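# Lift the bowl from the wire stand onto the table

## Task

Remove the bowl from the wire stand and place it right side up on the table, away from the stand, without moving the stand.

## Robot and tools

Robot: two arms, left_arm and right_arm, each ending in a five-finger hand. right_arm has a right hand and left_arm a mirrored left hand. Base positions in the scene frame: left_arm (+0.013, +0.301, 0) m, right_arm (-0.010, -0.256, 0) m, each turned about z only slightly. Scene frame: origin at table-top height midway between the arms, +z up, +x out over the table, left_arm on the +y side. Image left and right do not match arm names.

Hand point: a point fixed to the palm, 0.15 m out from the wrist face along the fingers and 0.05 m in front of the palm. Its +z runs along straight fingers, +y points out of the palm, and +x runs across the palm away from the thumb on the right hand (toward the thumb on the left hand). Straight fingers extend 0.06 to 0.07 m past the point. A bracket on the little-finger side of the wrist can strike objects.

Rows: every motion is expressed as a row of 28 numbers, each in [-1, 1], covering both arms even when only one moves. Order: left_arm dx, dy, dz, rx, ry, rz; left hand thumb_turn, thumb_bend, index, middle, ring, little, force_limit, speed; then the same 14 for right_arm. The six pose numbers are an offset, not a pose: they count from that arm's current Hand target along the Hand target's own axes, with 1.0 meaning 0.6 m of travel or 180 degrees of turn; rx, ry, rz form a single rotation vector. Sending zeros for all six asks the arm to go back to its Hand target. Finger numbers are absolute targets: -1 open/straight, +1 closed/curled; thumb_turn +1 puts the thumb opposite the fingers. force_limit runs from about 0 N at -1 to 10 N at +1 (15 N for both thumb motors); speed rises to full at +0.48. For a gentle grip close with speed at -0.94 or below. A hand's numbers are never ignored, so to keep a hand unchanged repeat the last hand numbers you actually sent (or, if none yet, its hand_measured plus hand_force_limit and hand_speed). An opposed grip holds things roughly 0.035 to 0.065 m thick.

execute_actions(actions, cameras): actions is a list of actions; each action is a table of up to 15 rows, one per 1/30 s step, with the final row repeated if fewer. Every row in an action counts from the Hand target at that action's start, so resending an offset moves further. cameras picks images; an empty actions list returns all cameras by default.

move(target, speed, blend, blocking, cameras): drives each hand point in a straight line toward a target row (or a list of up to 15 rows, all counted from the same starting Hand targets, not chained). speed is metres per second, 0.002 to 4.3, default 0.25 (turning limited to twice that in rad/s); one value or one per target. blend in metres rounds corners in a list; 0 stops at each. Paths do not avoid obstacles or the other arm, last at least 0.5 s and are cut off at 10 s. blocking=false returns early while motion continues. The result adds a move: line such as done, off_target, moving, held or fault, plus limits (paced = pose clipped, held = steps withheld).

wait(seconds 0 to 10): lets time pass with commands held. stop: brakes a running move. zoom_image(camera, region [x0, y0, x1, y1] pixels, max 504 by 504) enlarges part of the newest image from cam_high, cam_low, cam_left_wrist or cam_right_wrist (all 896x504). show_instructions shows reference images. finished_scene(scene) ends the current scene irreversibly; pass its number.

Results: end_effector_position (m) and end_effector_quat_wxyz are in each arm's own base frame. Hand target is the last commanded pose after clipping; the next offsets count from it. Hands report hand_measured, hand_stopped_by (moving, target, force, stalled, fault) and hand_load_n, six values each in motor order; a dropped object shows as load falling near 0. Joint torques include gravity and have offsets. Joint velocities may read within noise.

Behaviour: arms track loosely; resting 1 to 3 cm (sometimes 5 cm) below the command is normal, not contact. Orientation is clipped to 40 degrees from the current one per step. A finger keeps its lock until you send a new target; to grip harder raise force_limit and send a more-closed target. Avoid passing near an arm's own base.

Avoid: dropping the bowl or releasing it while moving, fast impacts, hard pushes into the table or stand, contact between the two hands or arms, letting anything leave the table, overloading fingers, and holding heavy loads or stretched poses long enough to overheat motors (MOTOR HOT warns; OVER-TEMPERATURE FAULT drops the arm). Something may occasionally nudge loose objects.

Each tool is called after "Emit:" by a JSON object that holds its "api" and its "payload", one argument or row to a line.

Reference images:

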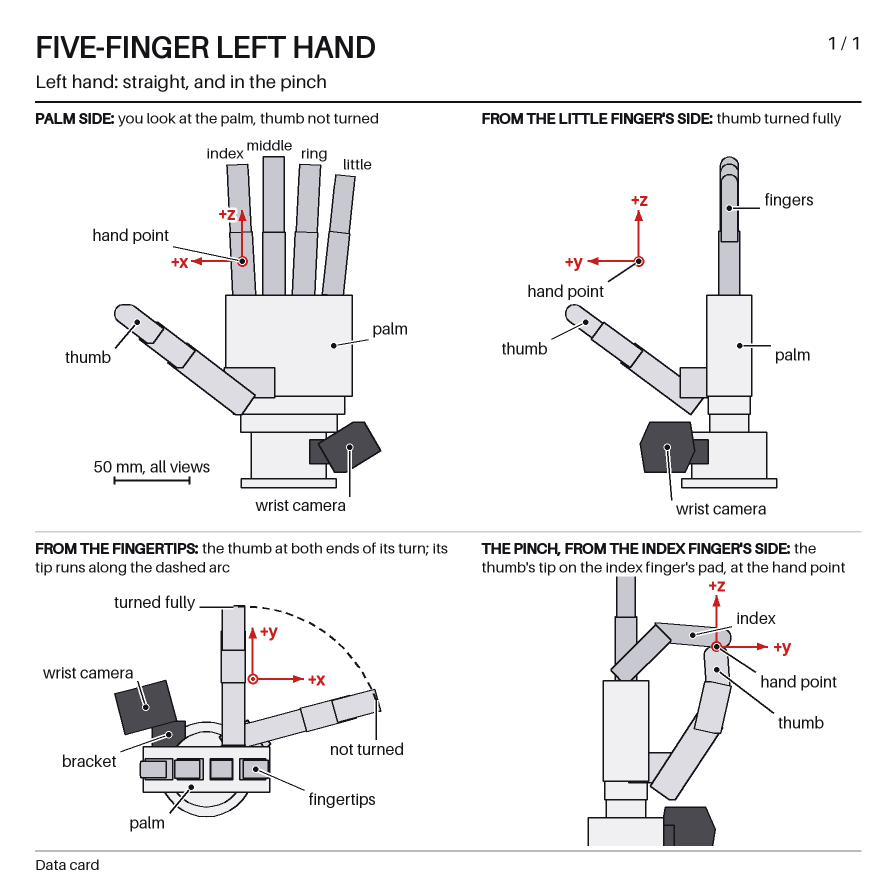

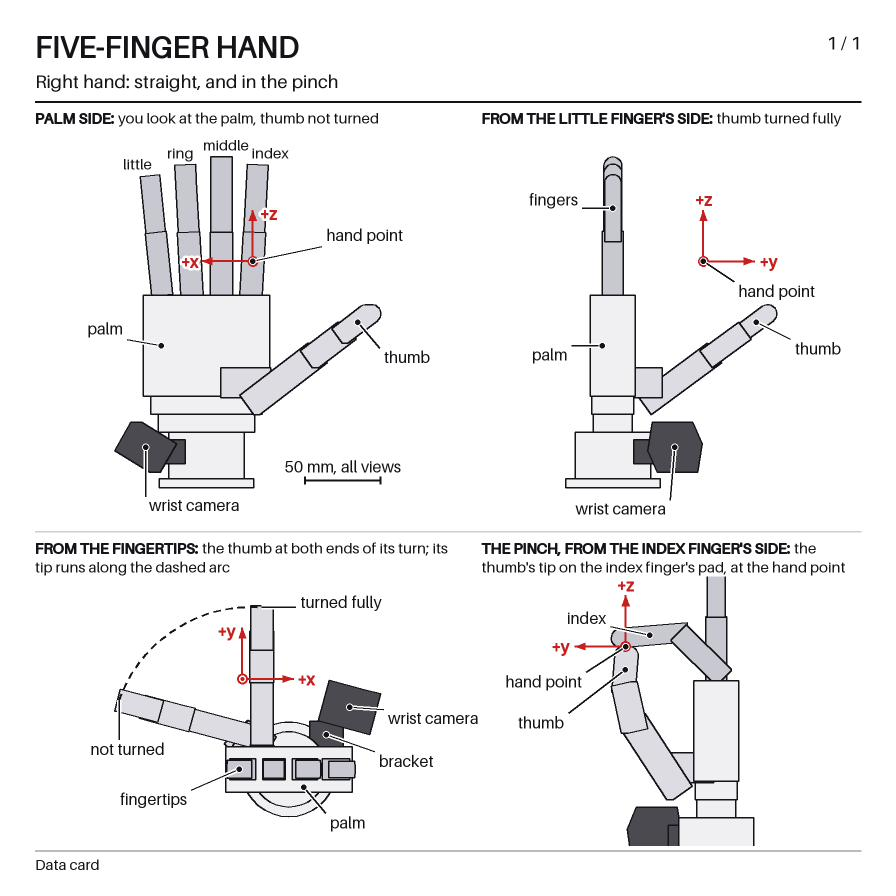

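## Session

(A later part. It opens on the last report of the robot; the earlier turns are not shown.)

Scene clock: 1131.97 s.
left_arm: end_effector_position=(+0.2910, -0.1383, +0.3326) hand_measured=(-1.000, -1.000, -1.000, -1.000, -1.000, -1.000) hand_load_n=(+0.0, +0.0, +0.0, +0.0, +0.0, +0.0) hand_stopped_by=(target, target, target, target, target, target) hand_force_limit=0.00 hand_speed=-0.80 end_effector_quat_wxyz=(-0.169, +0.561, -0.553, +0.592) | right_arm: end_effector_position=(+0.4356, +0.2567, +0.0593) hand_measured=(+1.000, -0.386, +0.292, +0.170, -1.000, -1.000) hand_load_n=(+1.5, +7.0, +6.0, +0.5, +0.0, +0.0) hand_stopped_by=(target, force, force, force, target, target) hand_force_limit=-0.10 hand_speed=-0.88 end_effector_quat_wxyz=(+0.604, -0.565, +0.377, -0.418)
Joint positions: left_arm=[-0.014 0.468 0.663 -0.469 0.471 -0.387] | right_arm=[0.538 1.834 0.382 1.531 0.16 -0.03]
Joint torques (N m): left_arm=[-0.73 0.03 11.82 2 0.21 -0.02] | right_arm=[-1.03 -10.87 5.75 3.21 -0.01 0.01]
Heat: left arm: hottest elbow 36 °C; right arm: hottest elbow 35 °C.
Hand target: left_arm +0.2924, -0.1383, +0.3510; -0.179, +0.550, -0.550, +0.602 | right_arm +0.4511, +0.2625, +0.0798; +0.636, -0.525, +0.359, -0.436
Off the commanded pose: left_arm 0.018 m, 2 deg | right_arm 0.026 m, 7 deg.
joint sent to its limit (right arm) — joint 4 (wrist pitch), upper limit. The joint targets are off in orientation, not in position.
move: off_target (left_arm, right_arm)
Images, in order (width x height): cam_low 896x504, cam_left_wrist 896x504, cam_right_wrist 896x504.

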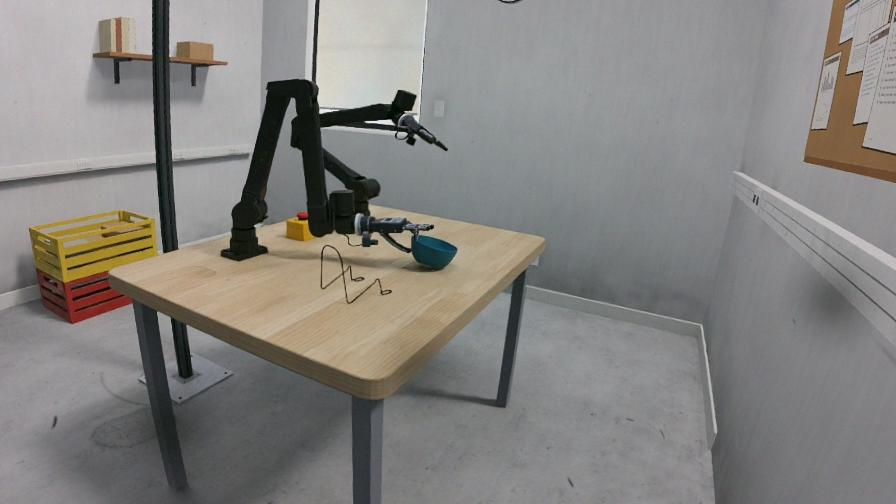

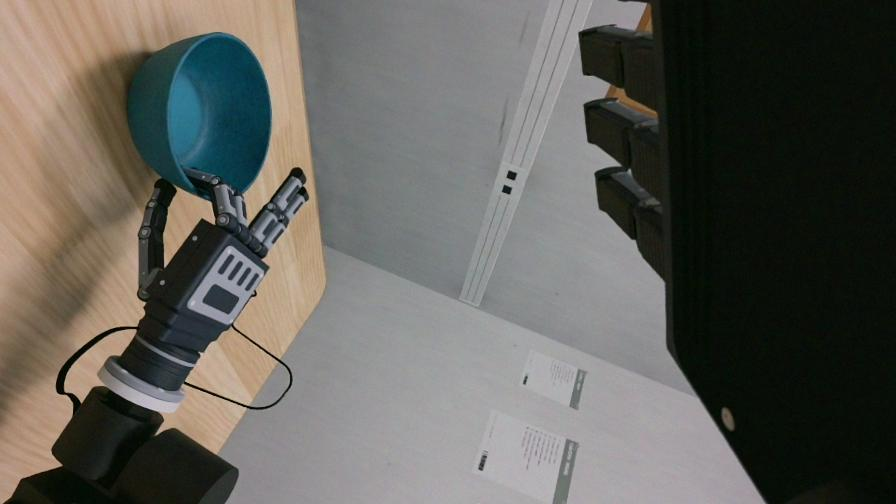

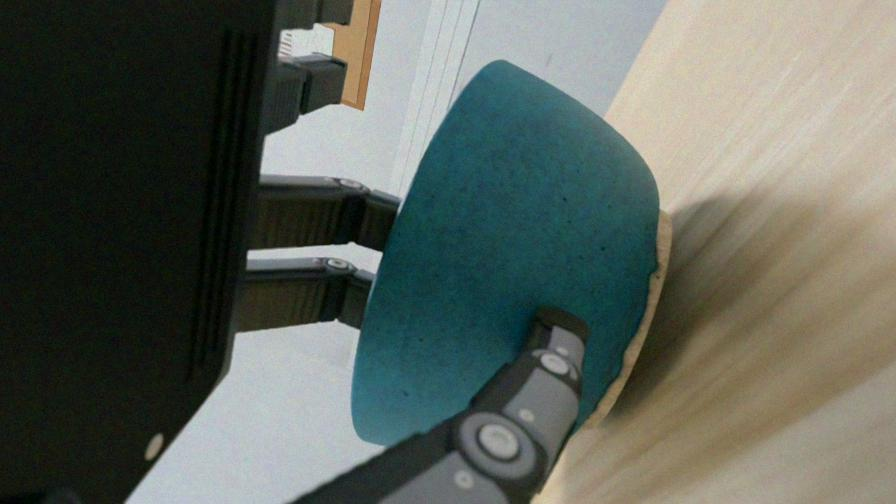

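Emit:
{"api": "move", "payload": {
  "target": [0,0,0,0,0,0,-1,-1,-1,-1,-1,-1,0,-0.8,0,0,0,0,0,0,1,-0.65,0.292,0.17,-1,-1,-0.1,-0.93],
  "speed": 0.04,
  "cameras": ["cam_low","cam_left_wrist","cam_right_wrist"]
}}

Emit:
{"api": "zoom_image", "payload": {
  "camera": "cam_low",
  "region": [380, 210, 480, 290]
}}

Scene clock: 1150.73 s.
left_arm: end_effector_position=(+0.2910, -0.1383, +0.3326) hand_measured=(-1.000, -1.000, -1.000, -1.000, -1.000, -1.000) hand_load_n=(-0.5, +0.0, -0.5, +0.0, +0.0, +0.0) hand_stopped_by=(target, target, target, target, target, target) hand_force_limit=0.00 hand_speed=-0.80 end_effector_quat_wxyz=(-0.169, +0.561, -0.553, +0.592) | right_arm: end_effector_position=(+0.4380, +0.2579, +0.0644) hand_measured=(+1.000, -0.650, +0.292, +0.170, -1.000, -1.000) hand_load_n=(+0.0, +2.0, +0.0, +0.0, +0.0, +0.0) hand_stopped_by=(target, target, force, target, target, target) hand_force_limit=-0.10 hand_speed=-0.93 end_effector_quat_wxyz=(+0.609, -0.559, +0.374, -0.420)
Joint positions: left_arm=[-0.014 0.468 0.663 -0.469 0.471 -0.387] | right_arm=[0.538 1.835 0.387 1.544 0.16 -0.03]
Joint torques (N m): left_arm=[-0.67 -0.03 11.82 2.02 0.21 -0.02] | right_arm=[-1.32 -10.64 5.65 2.73 -0.04 0.04]
Heat: left arm: hottest elbow 36 °C; right arm: hottest elbow 34 °C.
Hand target: left_arm +0.2924, -0.1383, +0.3510; -0.179, +0.550, -0.550, +0.602 | right_arm +0.4510, +0.2626, +0.0796; +0.636, -0.526, +0.359, -0.436
Off the commanded pose: left_arm 0.018 m, 2 deg | right_arm 0.021 m, 6 deg.
joint sent to its limit (right arm) — joint 4 (wrist pitch), upper limit. The joint targets are off in orientation, not in position.
move: off_target (left_arm, right_arm)
Images, in order (width x height): cam_low 896x504, cam_left_wrist 896x504, cam_right_wrist 896x504.

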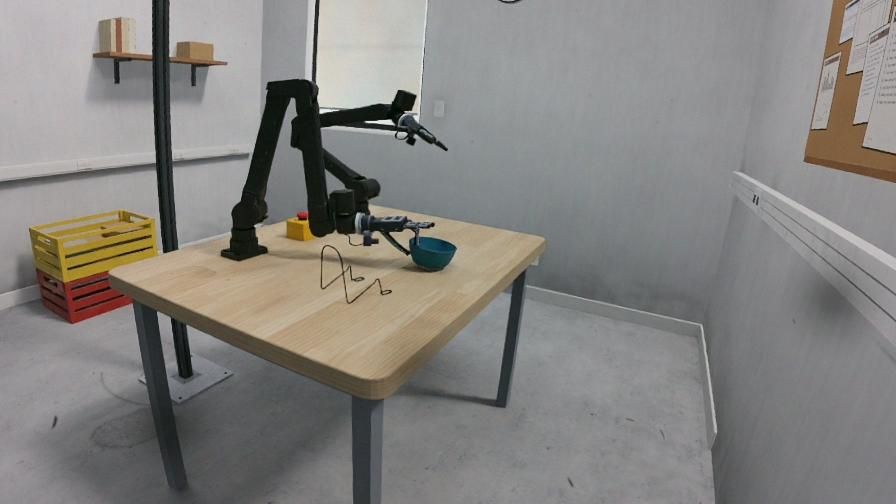

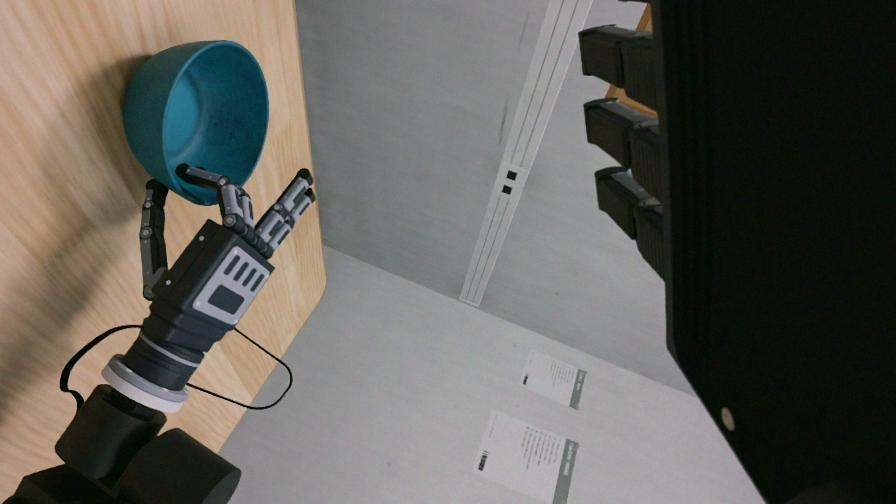

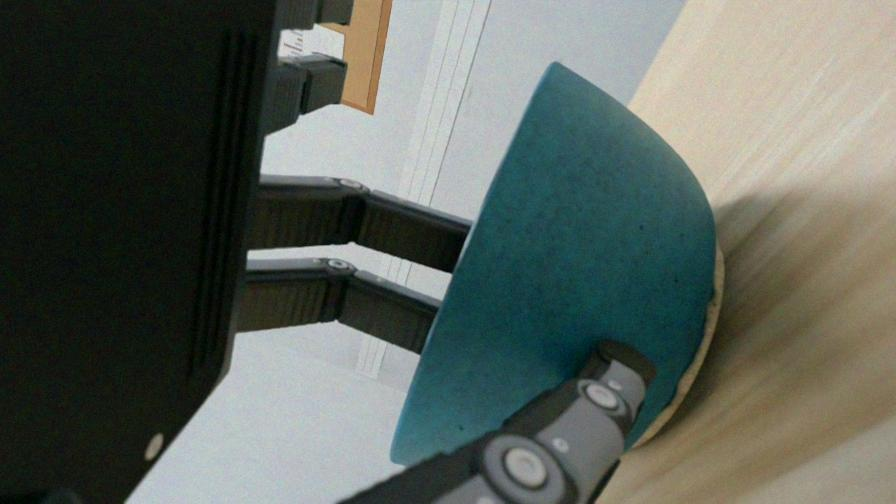

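Scaled by 5.040 from the camera's 896x504 image, which has a finer 1280x720 frame.

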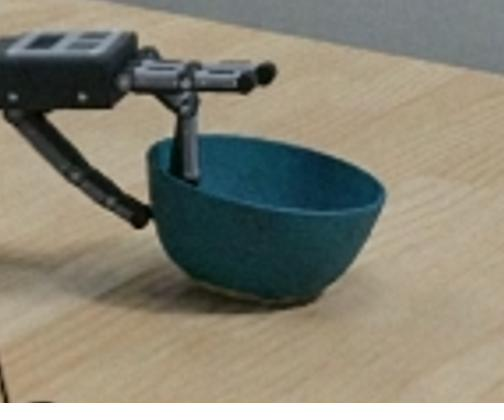

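Emit:
{"api": "move", "payload": {
  "target": [0,0,0,0,0,0,-1,-1,-1,-1,-1,-1,0,-0.8,0,0,0,0,0,0,1,-1,0.292,0.17,-1,-1,-0.1,-0.93],
  "speed": 0.04,
  "cameras": ["cam_low","cam_left_wrist","cam_right_wrist"]
}}

Emit:
{"api": "zoom_image", "payload": {
  "camera": "cam_low",
  "region": [380, 210, 480, 290]
}}

Scene clock: 1171.13 s.
left_arm: end_effector_position=(+0.2910, -0.1383, +0.3326) hand_measured=(-1.000, -1.000, -1.000, -1.000, -1.000, -1.000) hand_load_n=(+0.0, +0.0, +0.0, +0.0, +0.0, +0.0) hand_stopped_by=(target, target, target, target, target, target) hand_force_limit=0.00 hand_speed=-0.80 end_effector_quat_wxyz=(-0.169, +0.561, -0.553, +0.592) | right_arm: end_effector_position=(+0.4428, +0.2606, +0.0705) hand_measured=(+1.000, -1.000, +0.292, +0.170, -1.000, -1.000) hand_load_n=(+0.5, +0.0, +0.0, +0.0, +0.0, +0.0) hand_stopped_by=(target, target, force, target, target, target) hand_force_limit=-0.10 hand_speed=-0.93 end_effector_quat_wxyz=(+0.615, -0.552, +0.371, -0.423)
Joint positions: left_arm=[-0.014 0.468 0.663 -0.469 0.471 -0.387] | right_arm=[0.537 1.835 0.4 1.551 0.16 -0.03]
Joint torques (N m): left_arm=[-0.73 -0.03 11.81 2 0.21 -0.02] | right_arm=[-0.56 -11.34 4.72 2.52 -0.08 0.03]
Heat: left arm: hottest elbow 36 °C; right arm: hottest elbow 33 °C.
Hand target: left_arm +0.2924, -0.1383, +0.3510; -0.179, +0.550, -0.550, +0.602 | right_arm +0.4511, +0.2626, +0.0796; +0.636, -0.526, +0.359, -0.436
Off the commanded pose: left_arm 0.018 m, 2 deg | right_arm 0.012 m, 4 deg.
joint sent to its limit (right arm) — joint 4 (wrist pitch), upper limit. The joint targets are off in orientation, not in position.
move: off_target (left_arm, right_arm)
Images, in order (width x height): cam_low 896x504, cam_left_wrist 896x504, cam_right_wrist 896x504.

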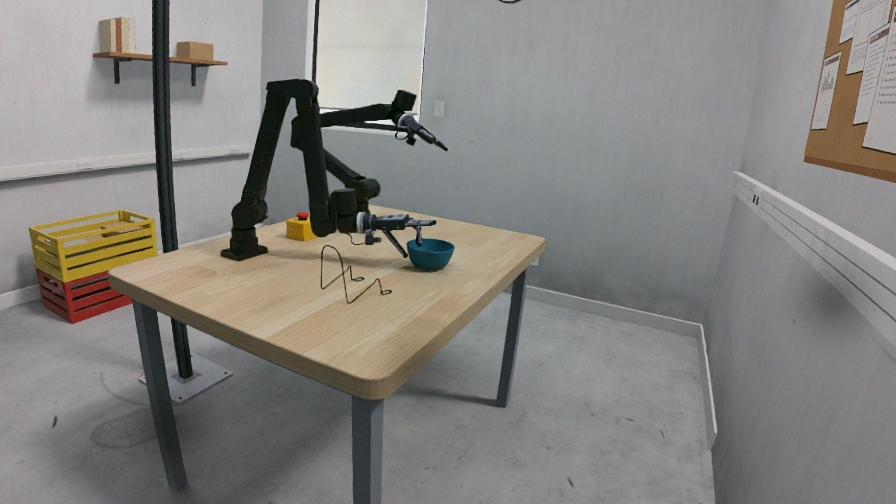

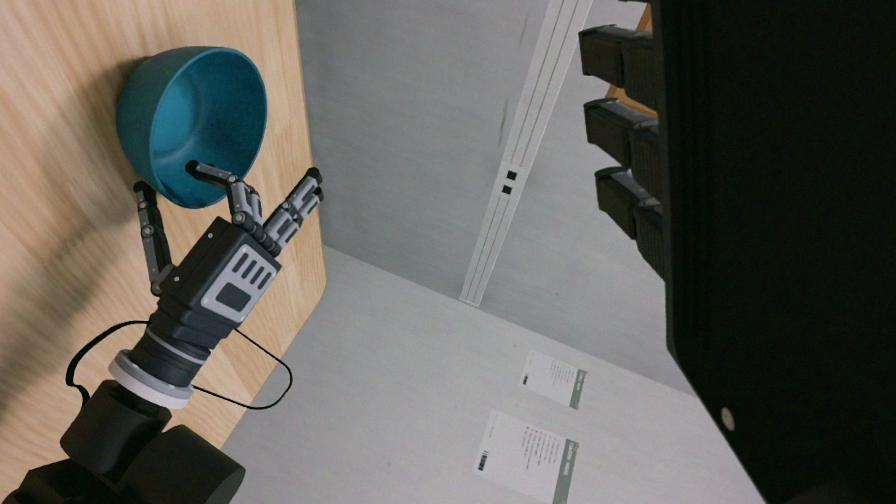

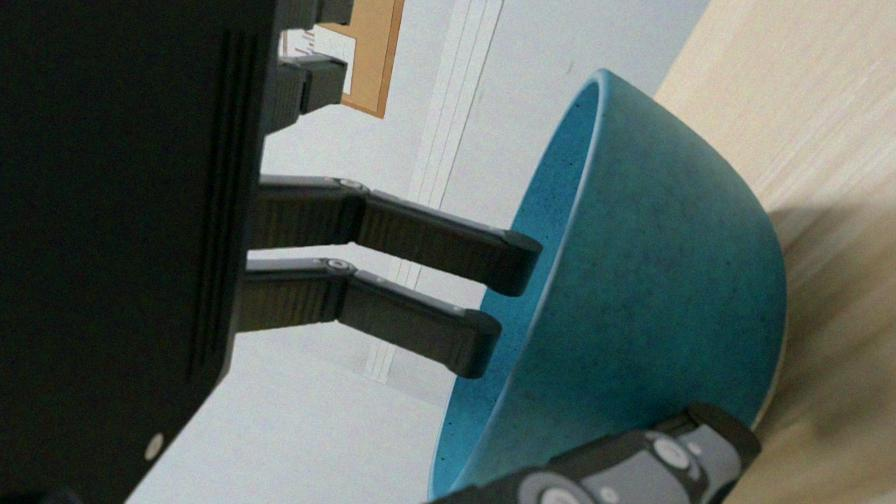

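Scaled by 5.040 from the camera's 896x504 image, which has a finer 1280x720 frame.

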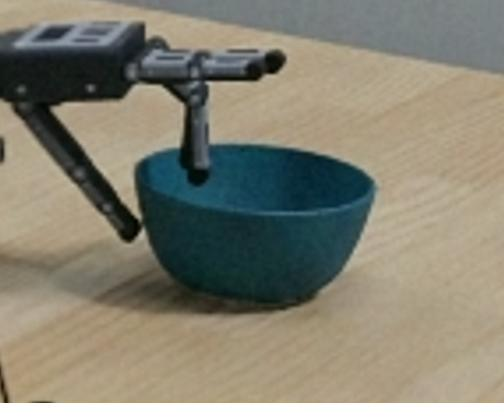

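Emit:
{"api": "move", "payload": {
  "target": [
    [0,0,0,0,0,0,-1,-1,-1,-1,-1,-1,0,-0.8,0,-0.0163,0.0032,0,0,0,1,-1,-1,-1,-1,-1,0,-0.4],
    [0,0,0,0,0,0,-1,-1,-1,-1,-1,-1,0,-0.8,0,-0.113,-0.147,-0.06,0,0,1,-1,-1,-1,-1,-1,0,-0.4]
  ],
  "speed": 0.08,
  "cameras": ["all"]
}}

Emit:
{"api": "zoom_image", "payload": {
  "camera": "cam_low",
  "region": [310, 190, 470, 310]
}}

Emit:
{"api": "zoom_image", "payload": {
  "camera": "cam_high",
  "region": [240, 180, 480, 320]
}}

Scene clock: 1191.47 s.
left_arm: end_effector_position=(+0.2910, -0.1383, +0.3326) hand_measured=(-1.000, -1.000, -1.000, -1.000, -1.000, -1.000) hand_load_n=(+0.0, +0.0, +0.0, +0.0, +0.0, +0.0) hand_stopped_by=(target, target, target, target, target, target) hand_force_limit=0.00 hand_speed=-0.80 end_effector_quat_wxyz=(-0.169, +0.561, -0.553, +0.592) | right_arm: end_effector_position=(+0.3596, +0.2228, +0.1252) hand_measured=(+1.000, -1.000, -1.000, -1.000, -1.000, -1.000) hand_load_n=(+0.0, +0.0, +0.0, +0.0, +0.0, +0.0) hand_stopped_by=(target, target, target, target, target, target) hand_force_limit=0.00 hand_speed=-0.40 end_effector_quat_wxyz=(+0.578, -0.587, +0.396, -0.406)
Joint positions: left_arm=[-0.014 0.468 0.663 -0.469 0.471 -0.387] | right_arm=[0.589 1.192 0.197 0.991 0.224 -0.018]
Joint torques (N m): left_arm=[-0.73 -0.03 11.82 2 0.2 -0.02] | right_arm=[0.38 -5.71 7.06 1.32 0.11 0.11]
Heat: left arm: hottest elbow 36 °C; right arm: hottest elbow 32 °C.
Hand target: left_arm +0.2924, -0.1383, +0.3510; -0.179, +0.550, -0.550, +0.602 | right_arm +0.3584, +0.2266, +0.1295; +0.584, -0.583, +0.399, -0.400
Off the commanded pose: left_arm 0.018 m, 2 deg | right_arm 0.006 m, 1 deg.
move: off_target (left_arm)

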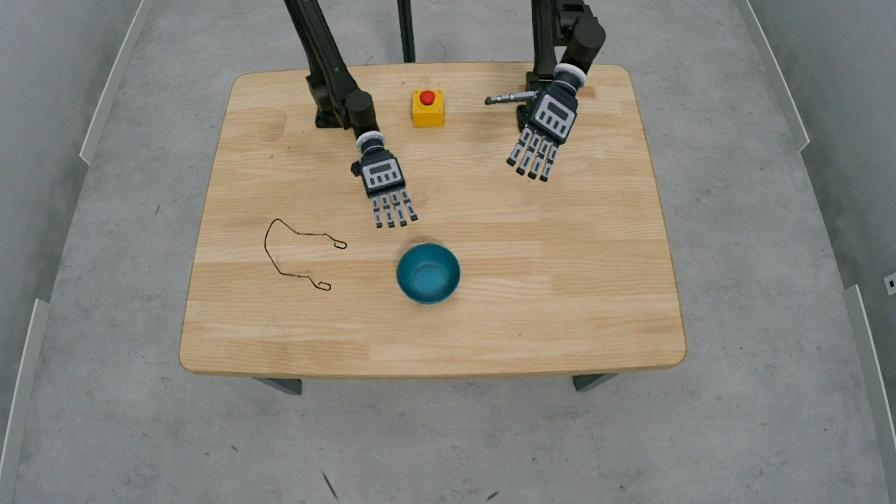

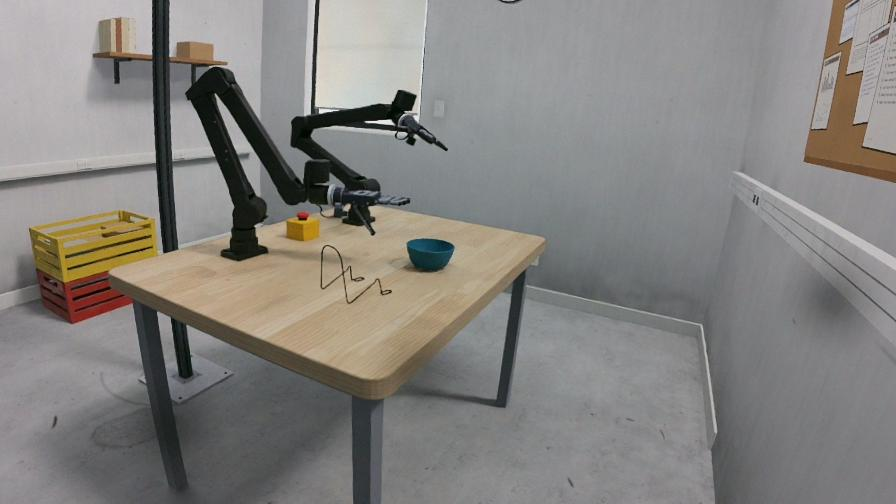

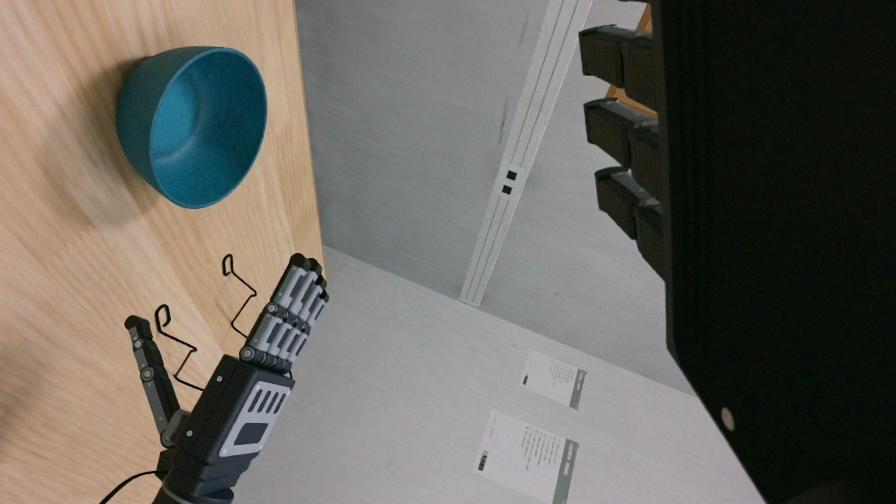

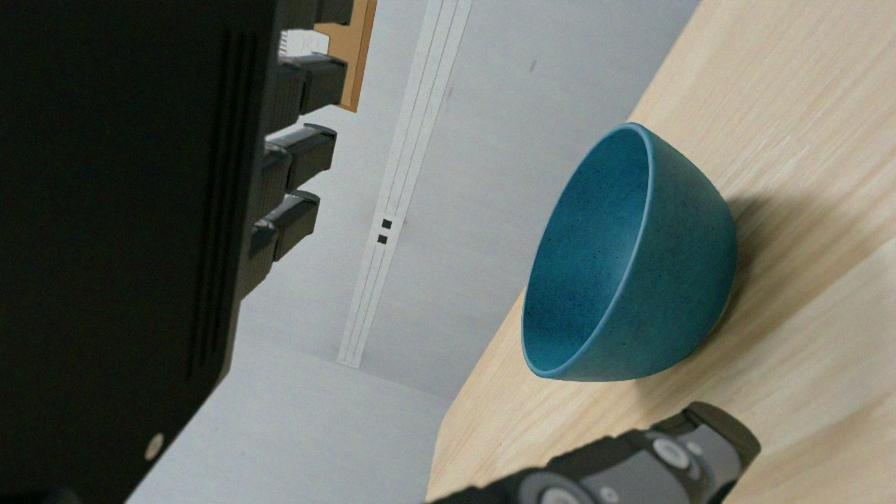

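Scaled by 3.150 from the camera's 896x504 image, which has a finer 1280x720 frame.

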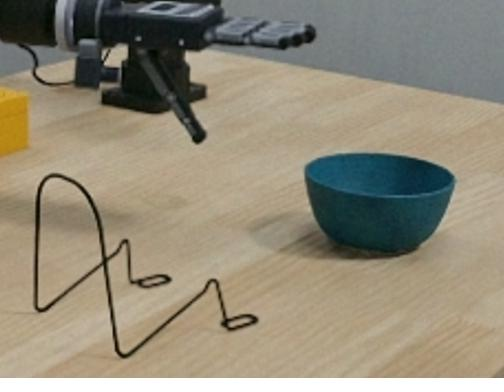

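Scaled by 2.100 from the camera's 896x504 image, which has a finer 1280x720 frame.

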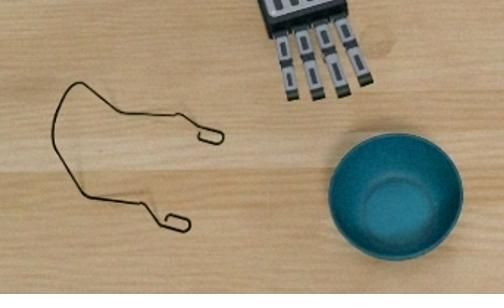

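Emit:
{"api": "move", "payload": {
  "target": [
    [0,0,0,0,0,0,-1,-1,-1,-1,-1,-1,0,-0.8,0.0678,-0.2667,-0.1192,-0.22,0.046,0.039,-1,-1,-1,1,1,1,-0.3,0],
    [0,0,0,0,0,0,-1,-1,-1,-1,-1,-1,0,-0.8,0.3043,-0.1842,-0.2392,-0.4396,0.0925,0.0775,-1,-1,-1,1,1,1,-0.3,0]
  ],
  "speed": 0.2,
  "blend": [0.05,0],
  "cameras": ["all"]
}}

Scene clock: 1312.27 s.
left_arm: end_effector_position=(+0.2910, -0.1383, +0.3326) hand_measured=(-1.000, -1.000, -1.000, -1.000, -1.000, -1.000) hand_load_n=(+0.0, +0.0, +0.0, +0.0, +0.0, +0.0) hand_stopped_by=(target, target, target, target, target, target) hand_force_limit=0.00 hand_speed=-0.80 end_effector_quat_wxyz=(-0.169, +0.561, -0.553, +0.592) | right_arm: end_effector_position=(+0.2788, +0.0084, +0.2246) hand_measured=(-1.000, -1.000, -1.000, +1.000, +1.000, +1.000) hand_load_n=(+0.0, +0.0, +0.0, +0.0, +0.0, +0.0) hand_stopped_by=(target, target, target, target, target, target) hand_force_limit=-0.30 hand_speed=0.00 end_effector_quat_wxyz=(-0.054, +0.708, -0.702, +0.049)
Joint positions: left_arm=[-0.014 0.468 0.663 -0.469 0.471 -0.387] | right_arm=[-0.074 1.122 1.115 -1.419 -0.019 -0.082]
Joint torques (N m): left_arm=[-0.79 -0.03 11.82 2.02 0.21 -0.02] | right_arm=[-1.2 -6.36 13.19 0.28 0.13 -0.14]
Heat: left arm: hottest elbow 36 °C; right arm: hottest elbow 33 °C.
Hand target: left_arm +0.2924, -0.1383, +0.3510; -0.179, +0.550, -0.550, +0.602 | right_arm +0.2905, +0.0043, +0.2399; -0.063, +0.712, -0.697, +0.062
Off the commanded pose: left_arm 0.018 m, 2 deg | right_arm 0.020 m, 2 deg.
move: off_target (left_arm, right_arm)

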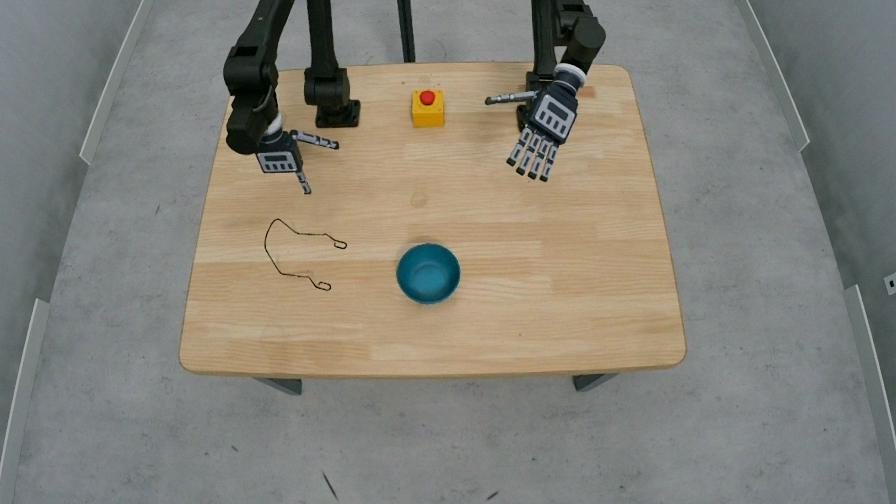

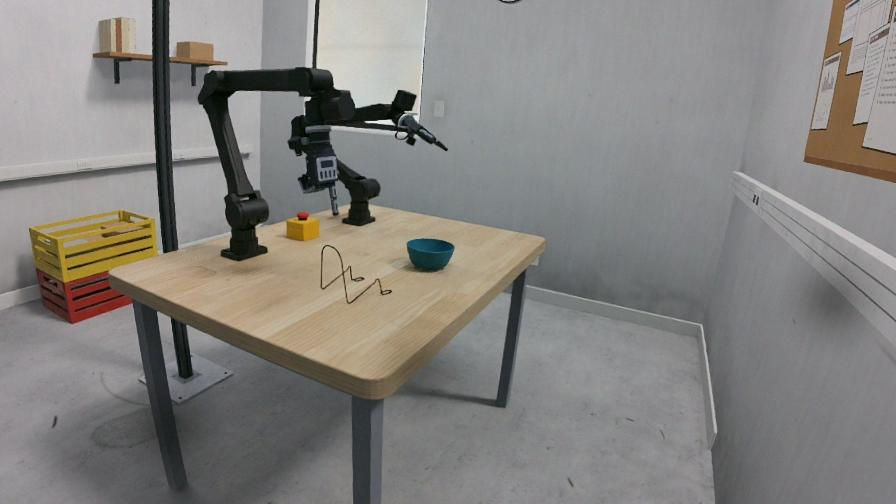

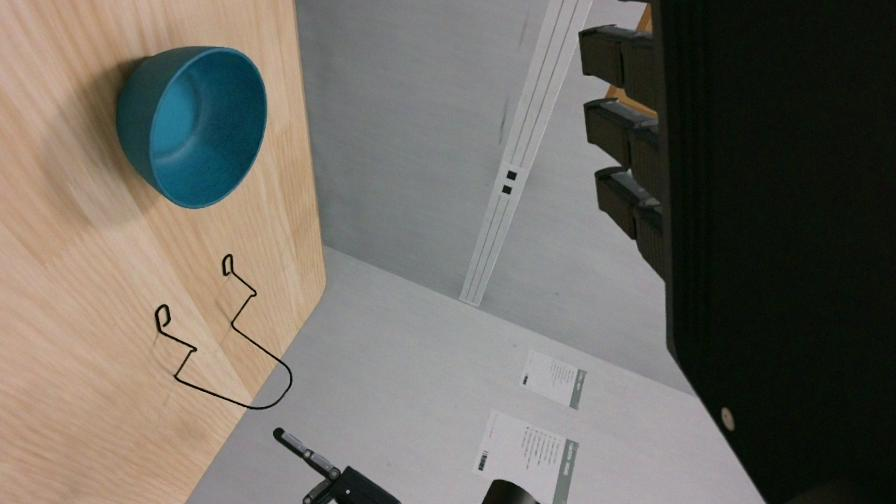

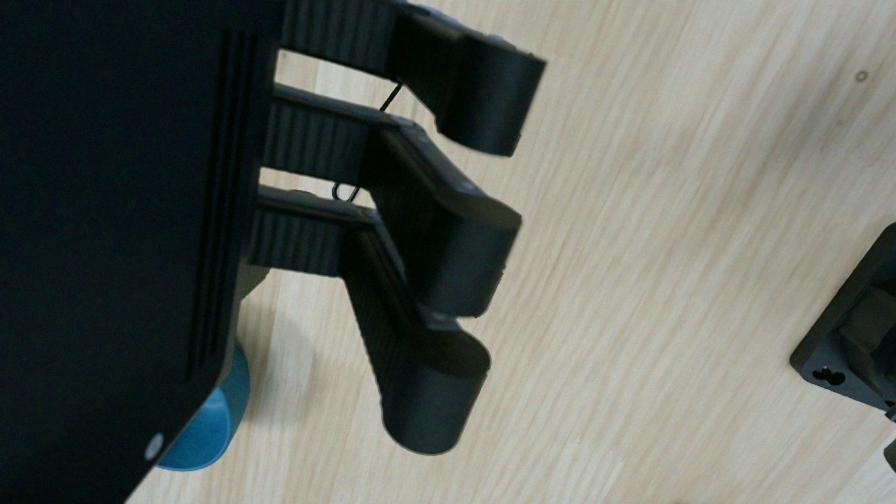

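Emit:
{"api": "move", "payload": {
  "target": [0,0,0,0,0,0,-1,-1,-1,-1,-1,-1,0,-0.8,0,0.0464,0.2627,0,0,0,-1,-1,-1,1,1,1,-0.3,0],
  "speed": 0.12,
  "cameras": ["all"]
}}

Emit:
{"api": "zoom_image", "payload": {
  "camera": "cam_low",
  "region": [290, 170, 430, 310]
}}

Emit:
{"api": "zoom_image", "payload": {
  "camera": "cam_high",
  "region": [240, 170, 380, 310]
}}

Scene clock: 1339.53 s.
left_arm: end_effector_position=(+0.2910, -0.1383, +0.3326) hand_measured=(-1.000, -1.000, -1.000, -1.000, -1.000, -1.000) hand_load_n=(-0.5, -0.5, +0.0, +0.0, +0.5, +0.0) hand_stopped_by=(target, target, target, target, target, target) hand_force_limit=0.00 hand_speed=-0.80 end_effector_quat_wxyz=(-0.169, +0.561, -0.553, +0.592) | right_arm: end_effector_position=(+0.2876, +0.0076, +0.0818) hand_measured=(-1.000, -1.000, -1.000, +1.000, +1.000, +1.000) hand_load_n=(+0.0, +0.0, +0.0, +0.0, +0.0, +0.0) hand_stopped_by=(target, target, target, target, target, target) hand_force_limit=-0.30 hand_speed=0.00 end_effector_quat_wxyz=(-0.063, +0.708, -0.701, +0.060)
Joint positions: left_arm=[-0.014 0.468 0.663 -0.469 0.471 -0.387] | right_arm=[-0.074 1.21 0.799 -0.987 -0.019 -0.083]
Joint torques (N m): left_arm=[-0.73 0.03 11.81 2 0.21 -0.02] | right_arm=[-0.5 -6.83 8.7 0.87 0.11 -0.18]
Heat: left arm: hottest elbow 36 °C; right arm: hottest elbow 34 °C.
Hand target: left_arm +0.2924, -0.1383, +0.3510; -0.179, +0.550, -0.550, +0.602 | right_arm +0.2908, +0.0044, +0.0799; -0.063, +0.712, -0.697, +0.062
Off the commanded pose: left_arm 0.018 m, 2 deg | right_arm 0.005 m, 1 deg.
move: off_target (left_arm)

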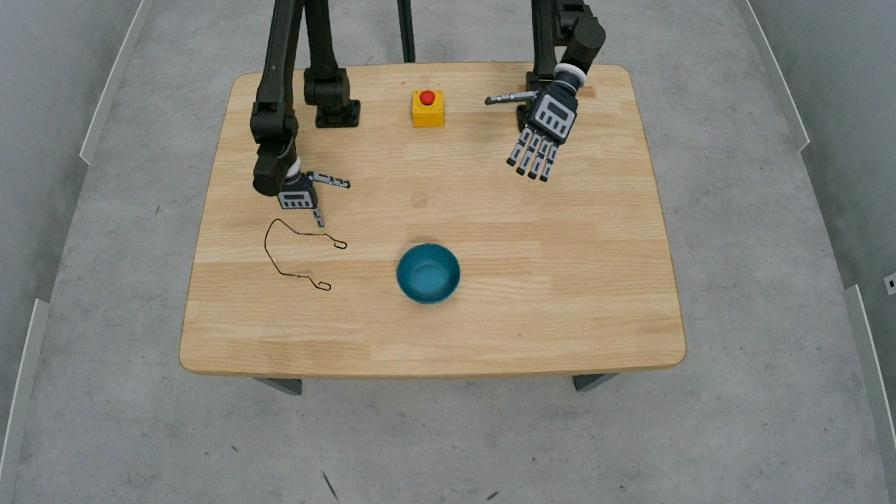

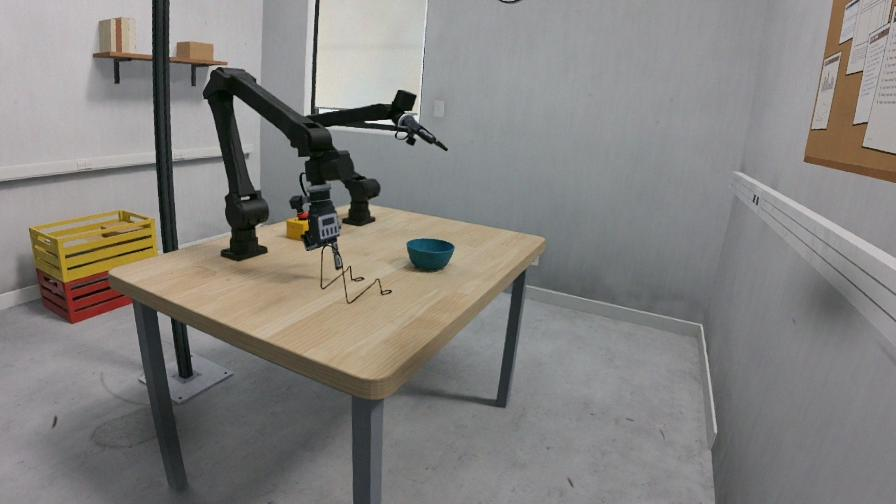

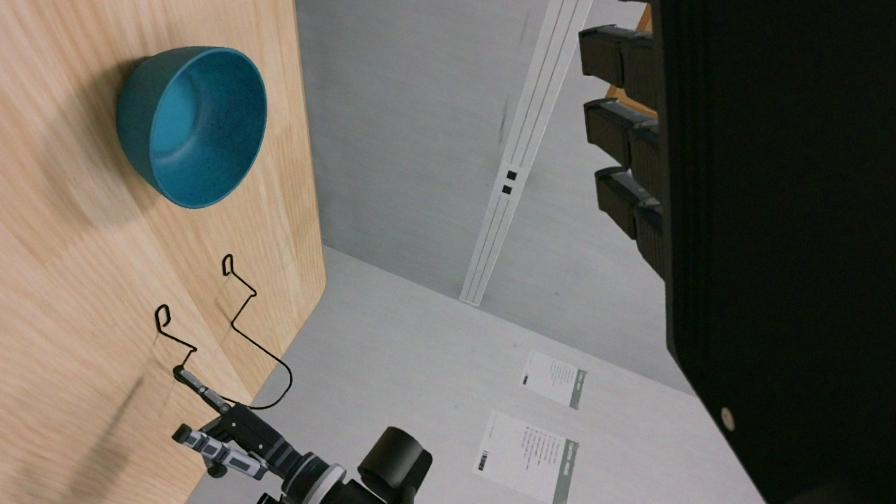

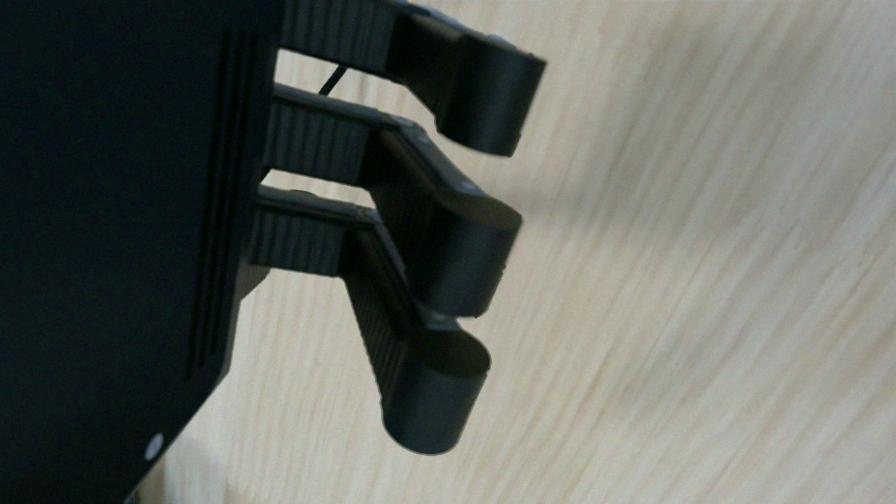

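Scaled by 3.600 from the camera's 896x504 image, which has a finer 1280x720 frame.

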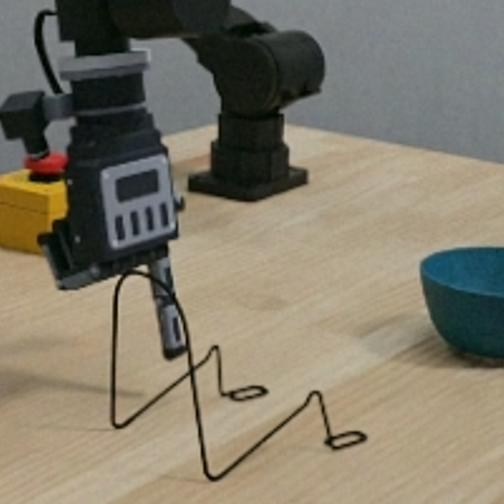

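Scaled by 3.600 from the camera's 896x504 image, which has a finer 1280x720 frame.

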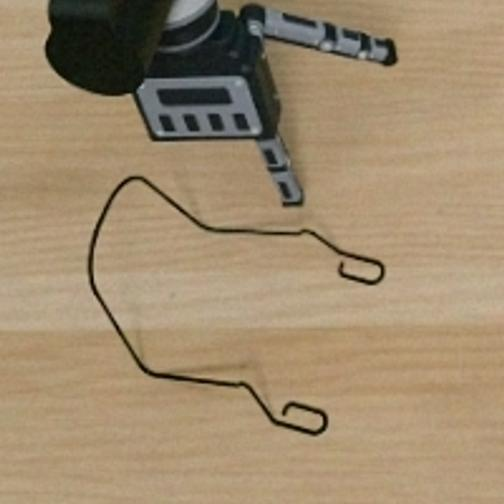

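Emit:
{"api": "move", "payload": {
  "target": [
    [0,0,0,0,0,0,-1,-1,-1,-1,-1,-1,0,-0.8,-0.0158,-0.0112,0.0257,0,0.0145,0.0821,-1,-1,-1,1,1,1,-0.3,0],
    [0,0,0,0,0,0,-1,-1,-1,-1,-1,-1,0,-0.8,-0.0145,-0.0687,0.0359,0,0.0145,0.0821,-1,-1,-1,1,1,1,-0.3,0]
  ],
  "speed": 0.05,
  "cameras": ["all"]
}}

Emit:
{"api": "zoom_image", "payload": {
  "camera": "cam_low",
  "region": [290, 170, 430, 310]
}}

Emit:
{"api": "zoom_image", "payload": {
  "camera": "cam_high",
  "region": [240, 170, 380, 310]
}}

Scene clock: 1384.30 s.
left_arm: end_effector_position=(+0.2910, -0.1383, +0.3326) hand_measured=(-1.000, -1.000, -1.000, -1.000, -1.000, -1.000) hand_load_n=(-0.5, +0.5, +0.0, -0.5, +0.0, +0.0) hand_stopped_by=(target, target, target, target, target, target) hand_force_limit=0.00 hand_speed=-0.80 end_effector_quat_wxyz=(-0.169, +0.561, -0.553, +0.592) | right_arm: end_effector_position=(+0.3111, +0.0127, +0.0559) hand_measured=(-1.000, -1.000, -1.000, +1.000, +1.000, +1.000) hand_load_n=(-0.5, +0.0, +0.0, +0.0, +0.0, +0.0) hand_stopped_by=(target, target, target, target, target, target) hand_force_limit=-0.30 hand_speed=0.00 end_effector_quat_wxyz=(+0.039, -0.620, +0.782, -0.055)
Joint positions: left_arm=[-0.014 0.468 0.663 -0.469 0.471 -0.387] | right_arm=[-0.069 1.32 0.817 -0.936 0.028 0.159]
Joint torques (N m): left_arm=[-0.73 -0.03 11.81 2 0.2 -0.02] | right_arm=[0.21 -7.71 11.86 0.73 0.17 0.15]
Heat: left arm: hottest elbow 36 °C; right arm: hottest elbow 36 °C.
Hand target: left_arm +0.2924, -0.1383, +0.3510; -0.179, +0.550, -0.550, +0.602 | right_arm +0.3349, +0.0140, +0.0658; +0.054, -0.615, +0.784, -0.069
Off the commanded pose: left_arm 0.018 m, 2 deg | right_arm 0.026 m, 3 deg.
move: off_target (left_arm, right_arm)

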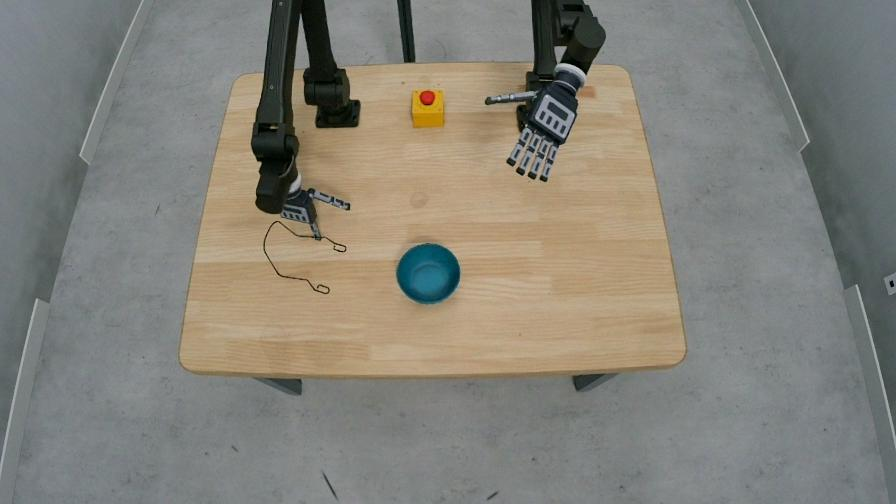

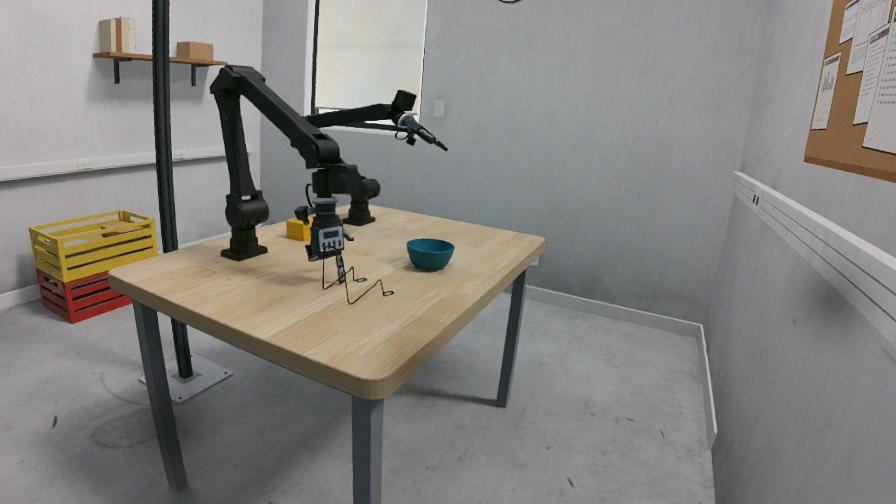

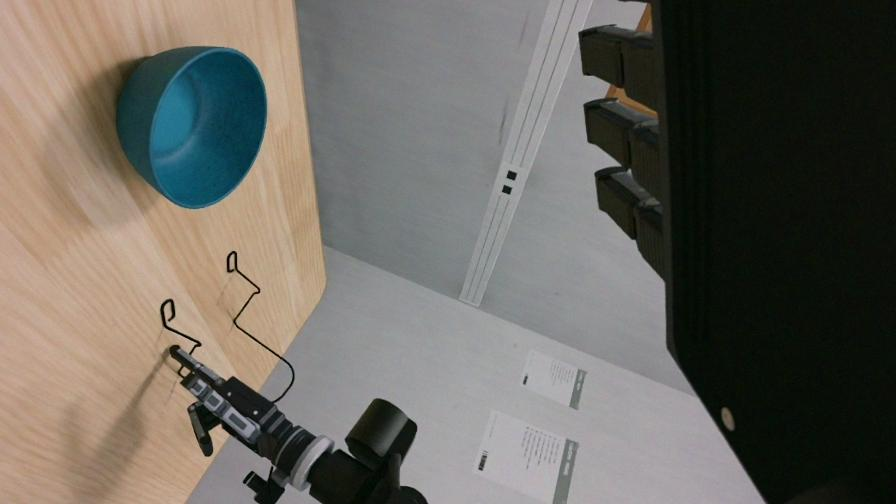

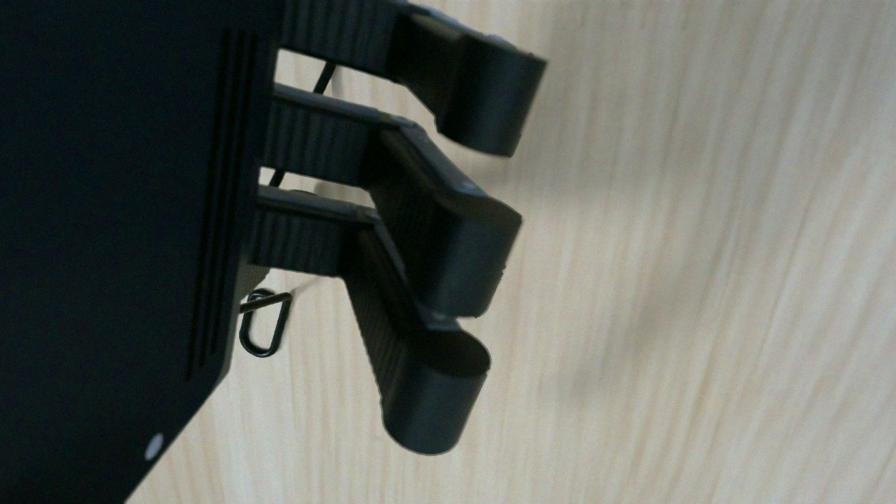

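Scaled by 3.600 from the camera's 896x504 image, which has a finer 1280x720 frame.

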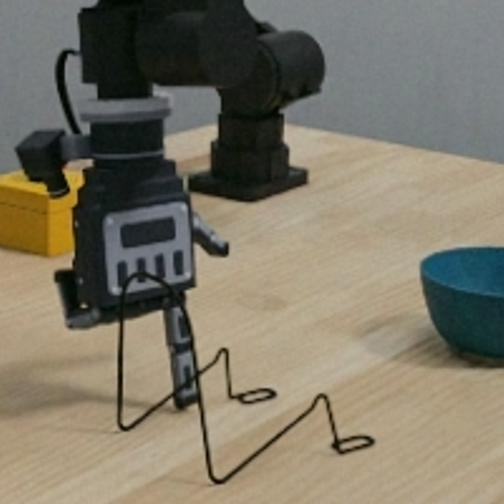

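Scaled by 3.600 from the camera's 896x504 image, which has a finer 1280x720 frame.

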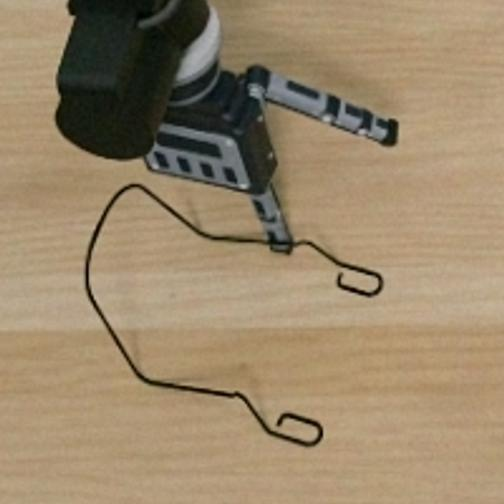

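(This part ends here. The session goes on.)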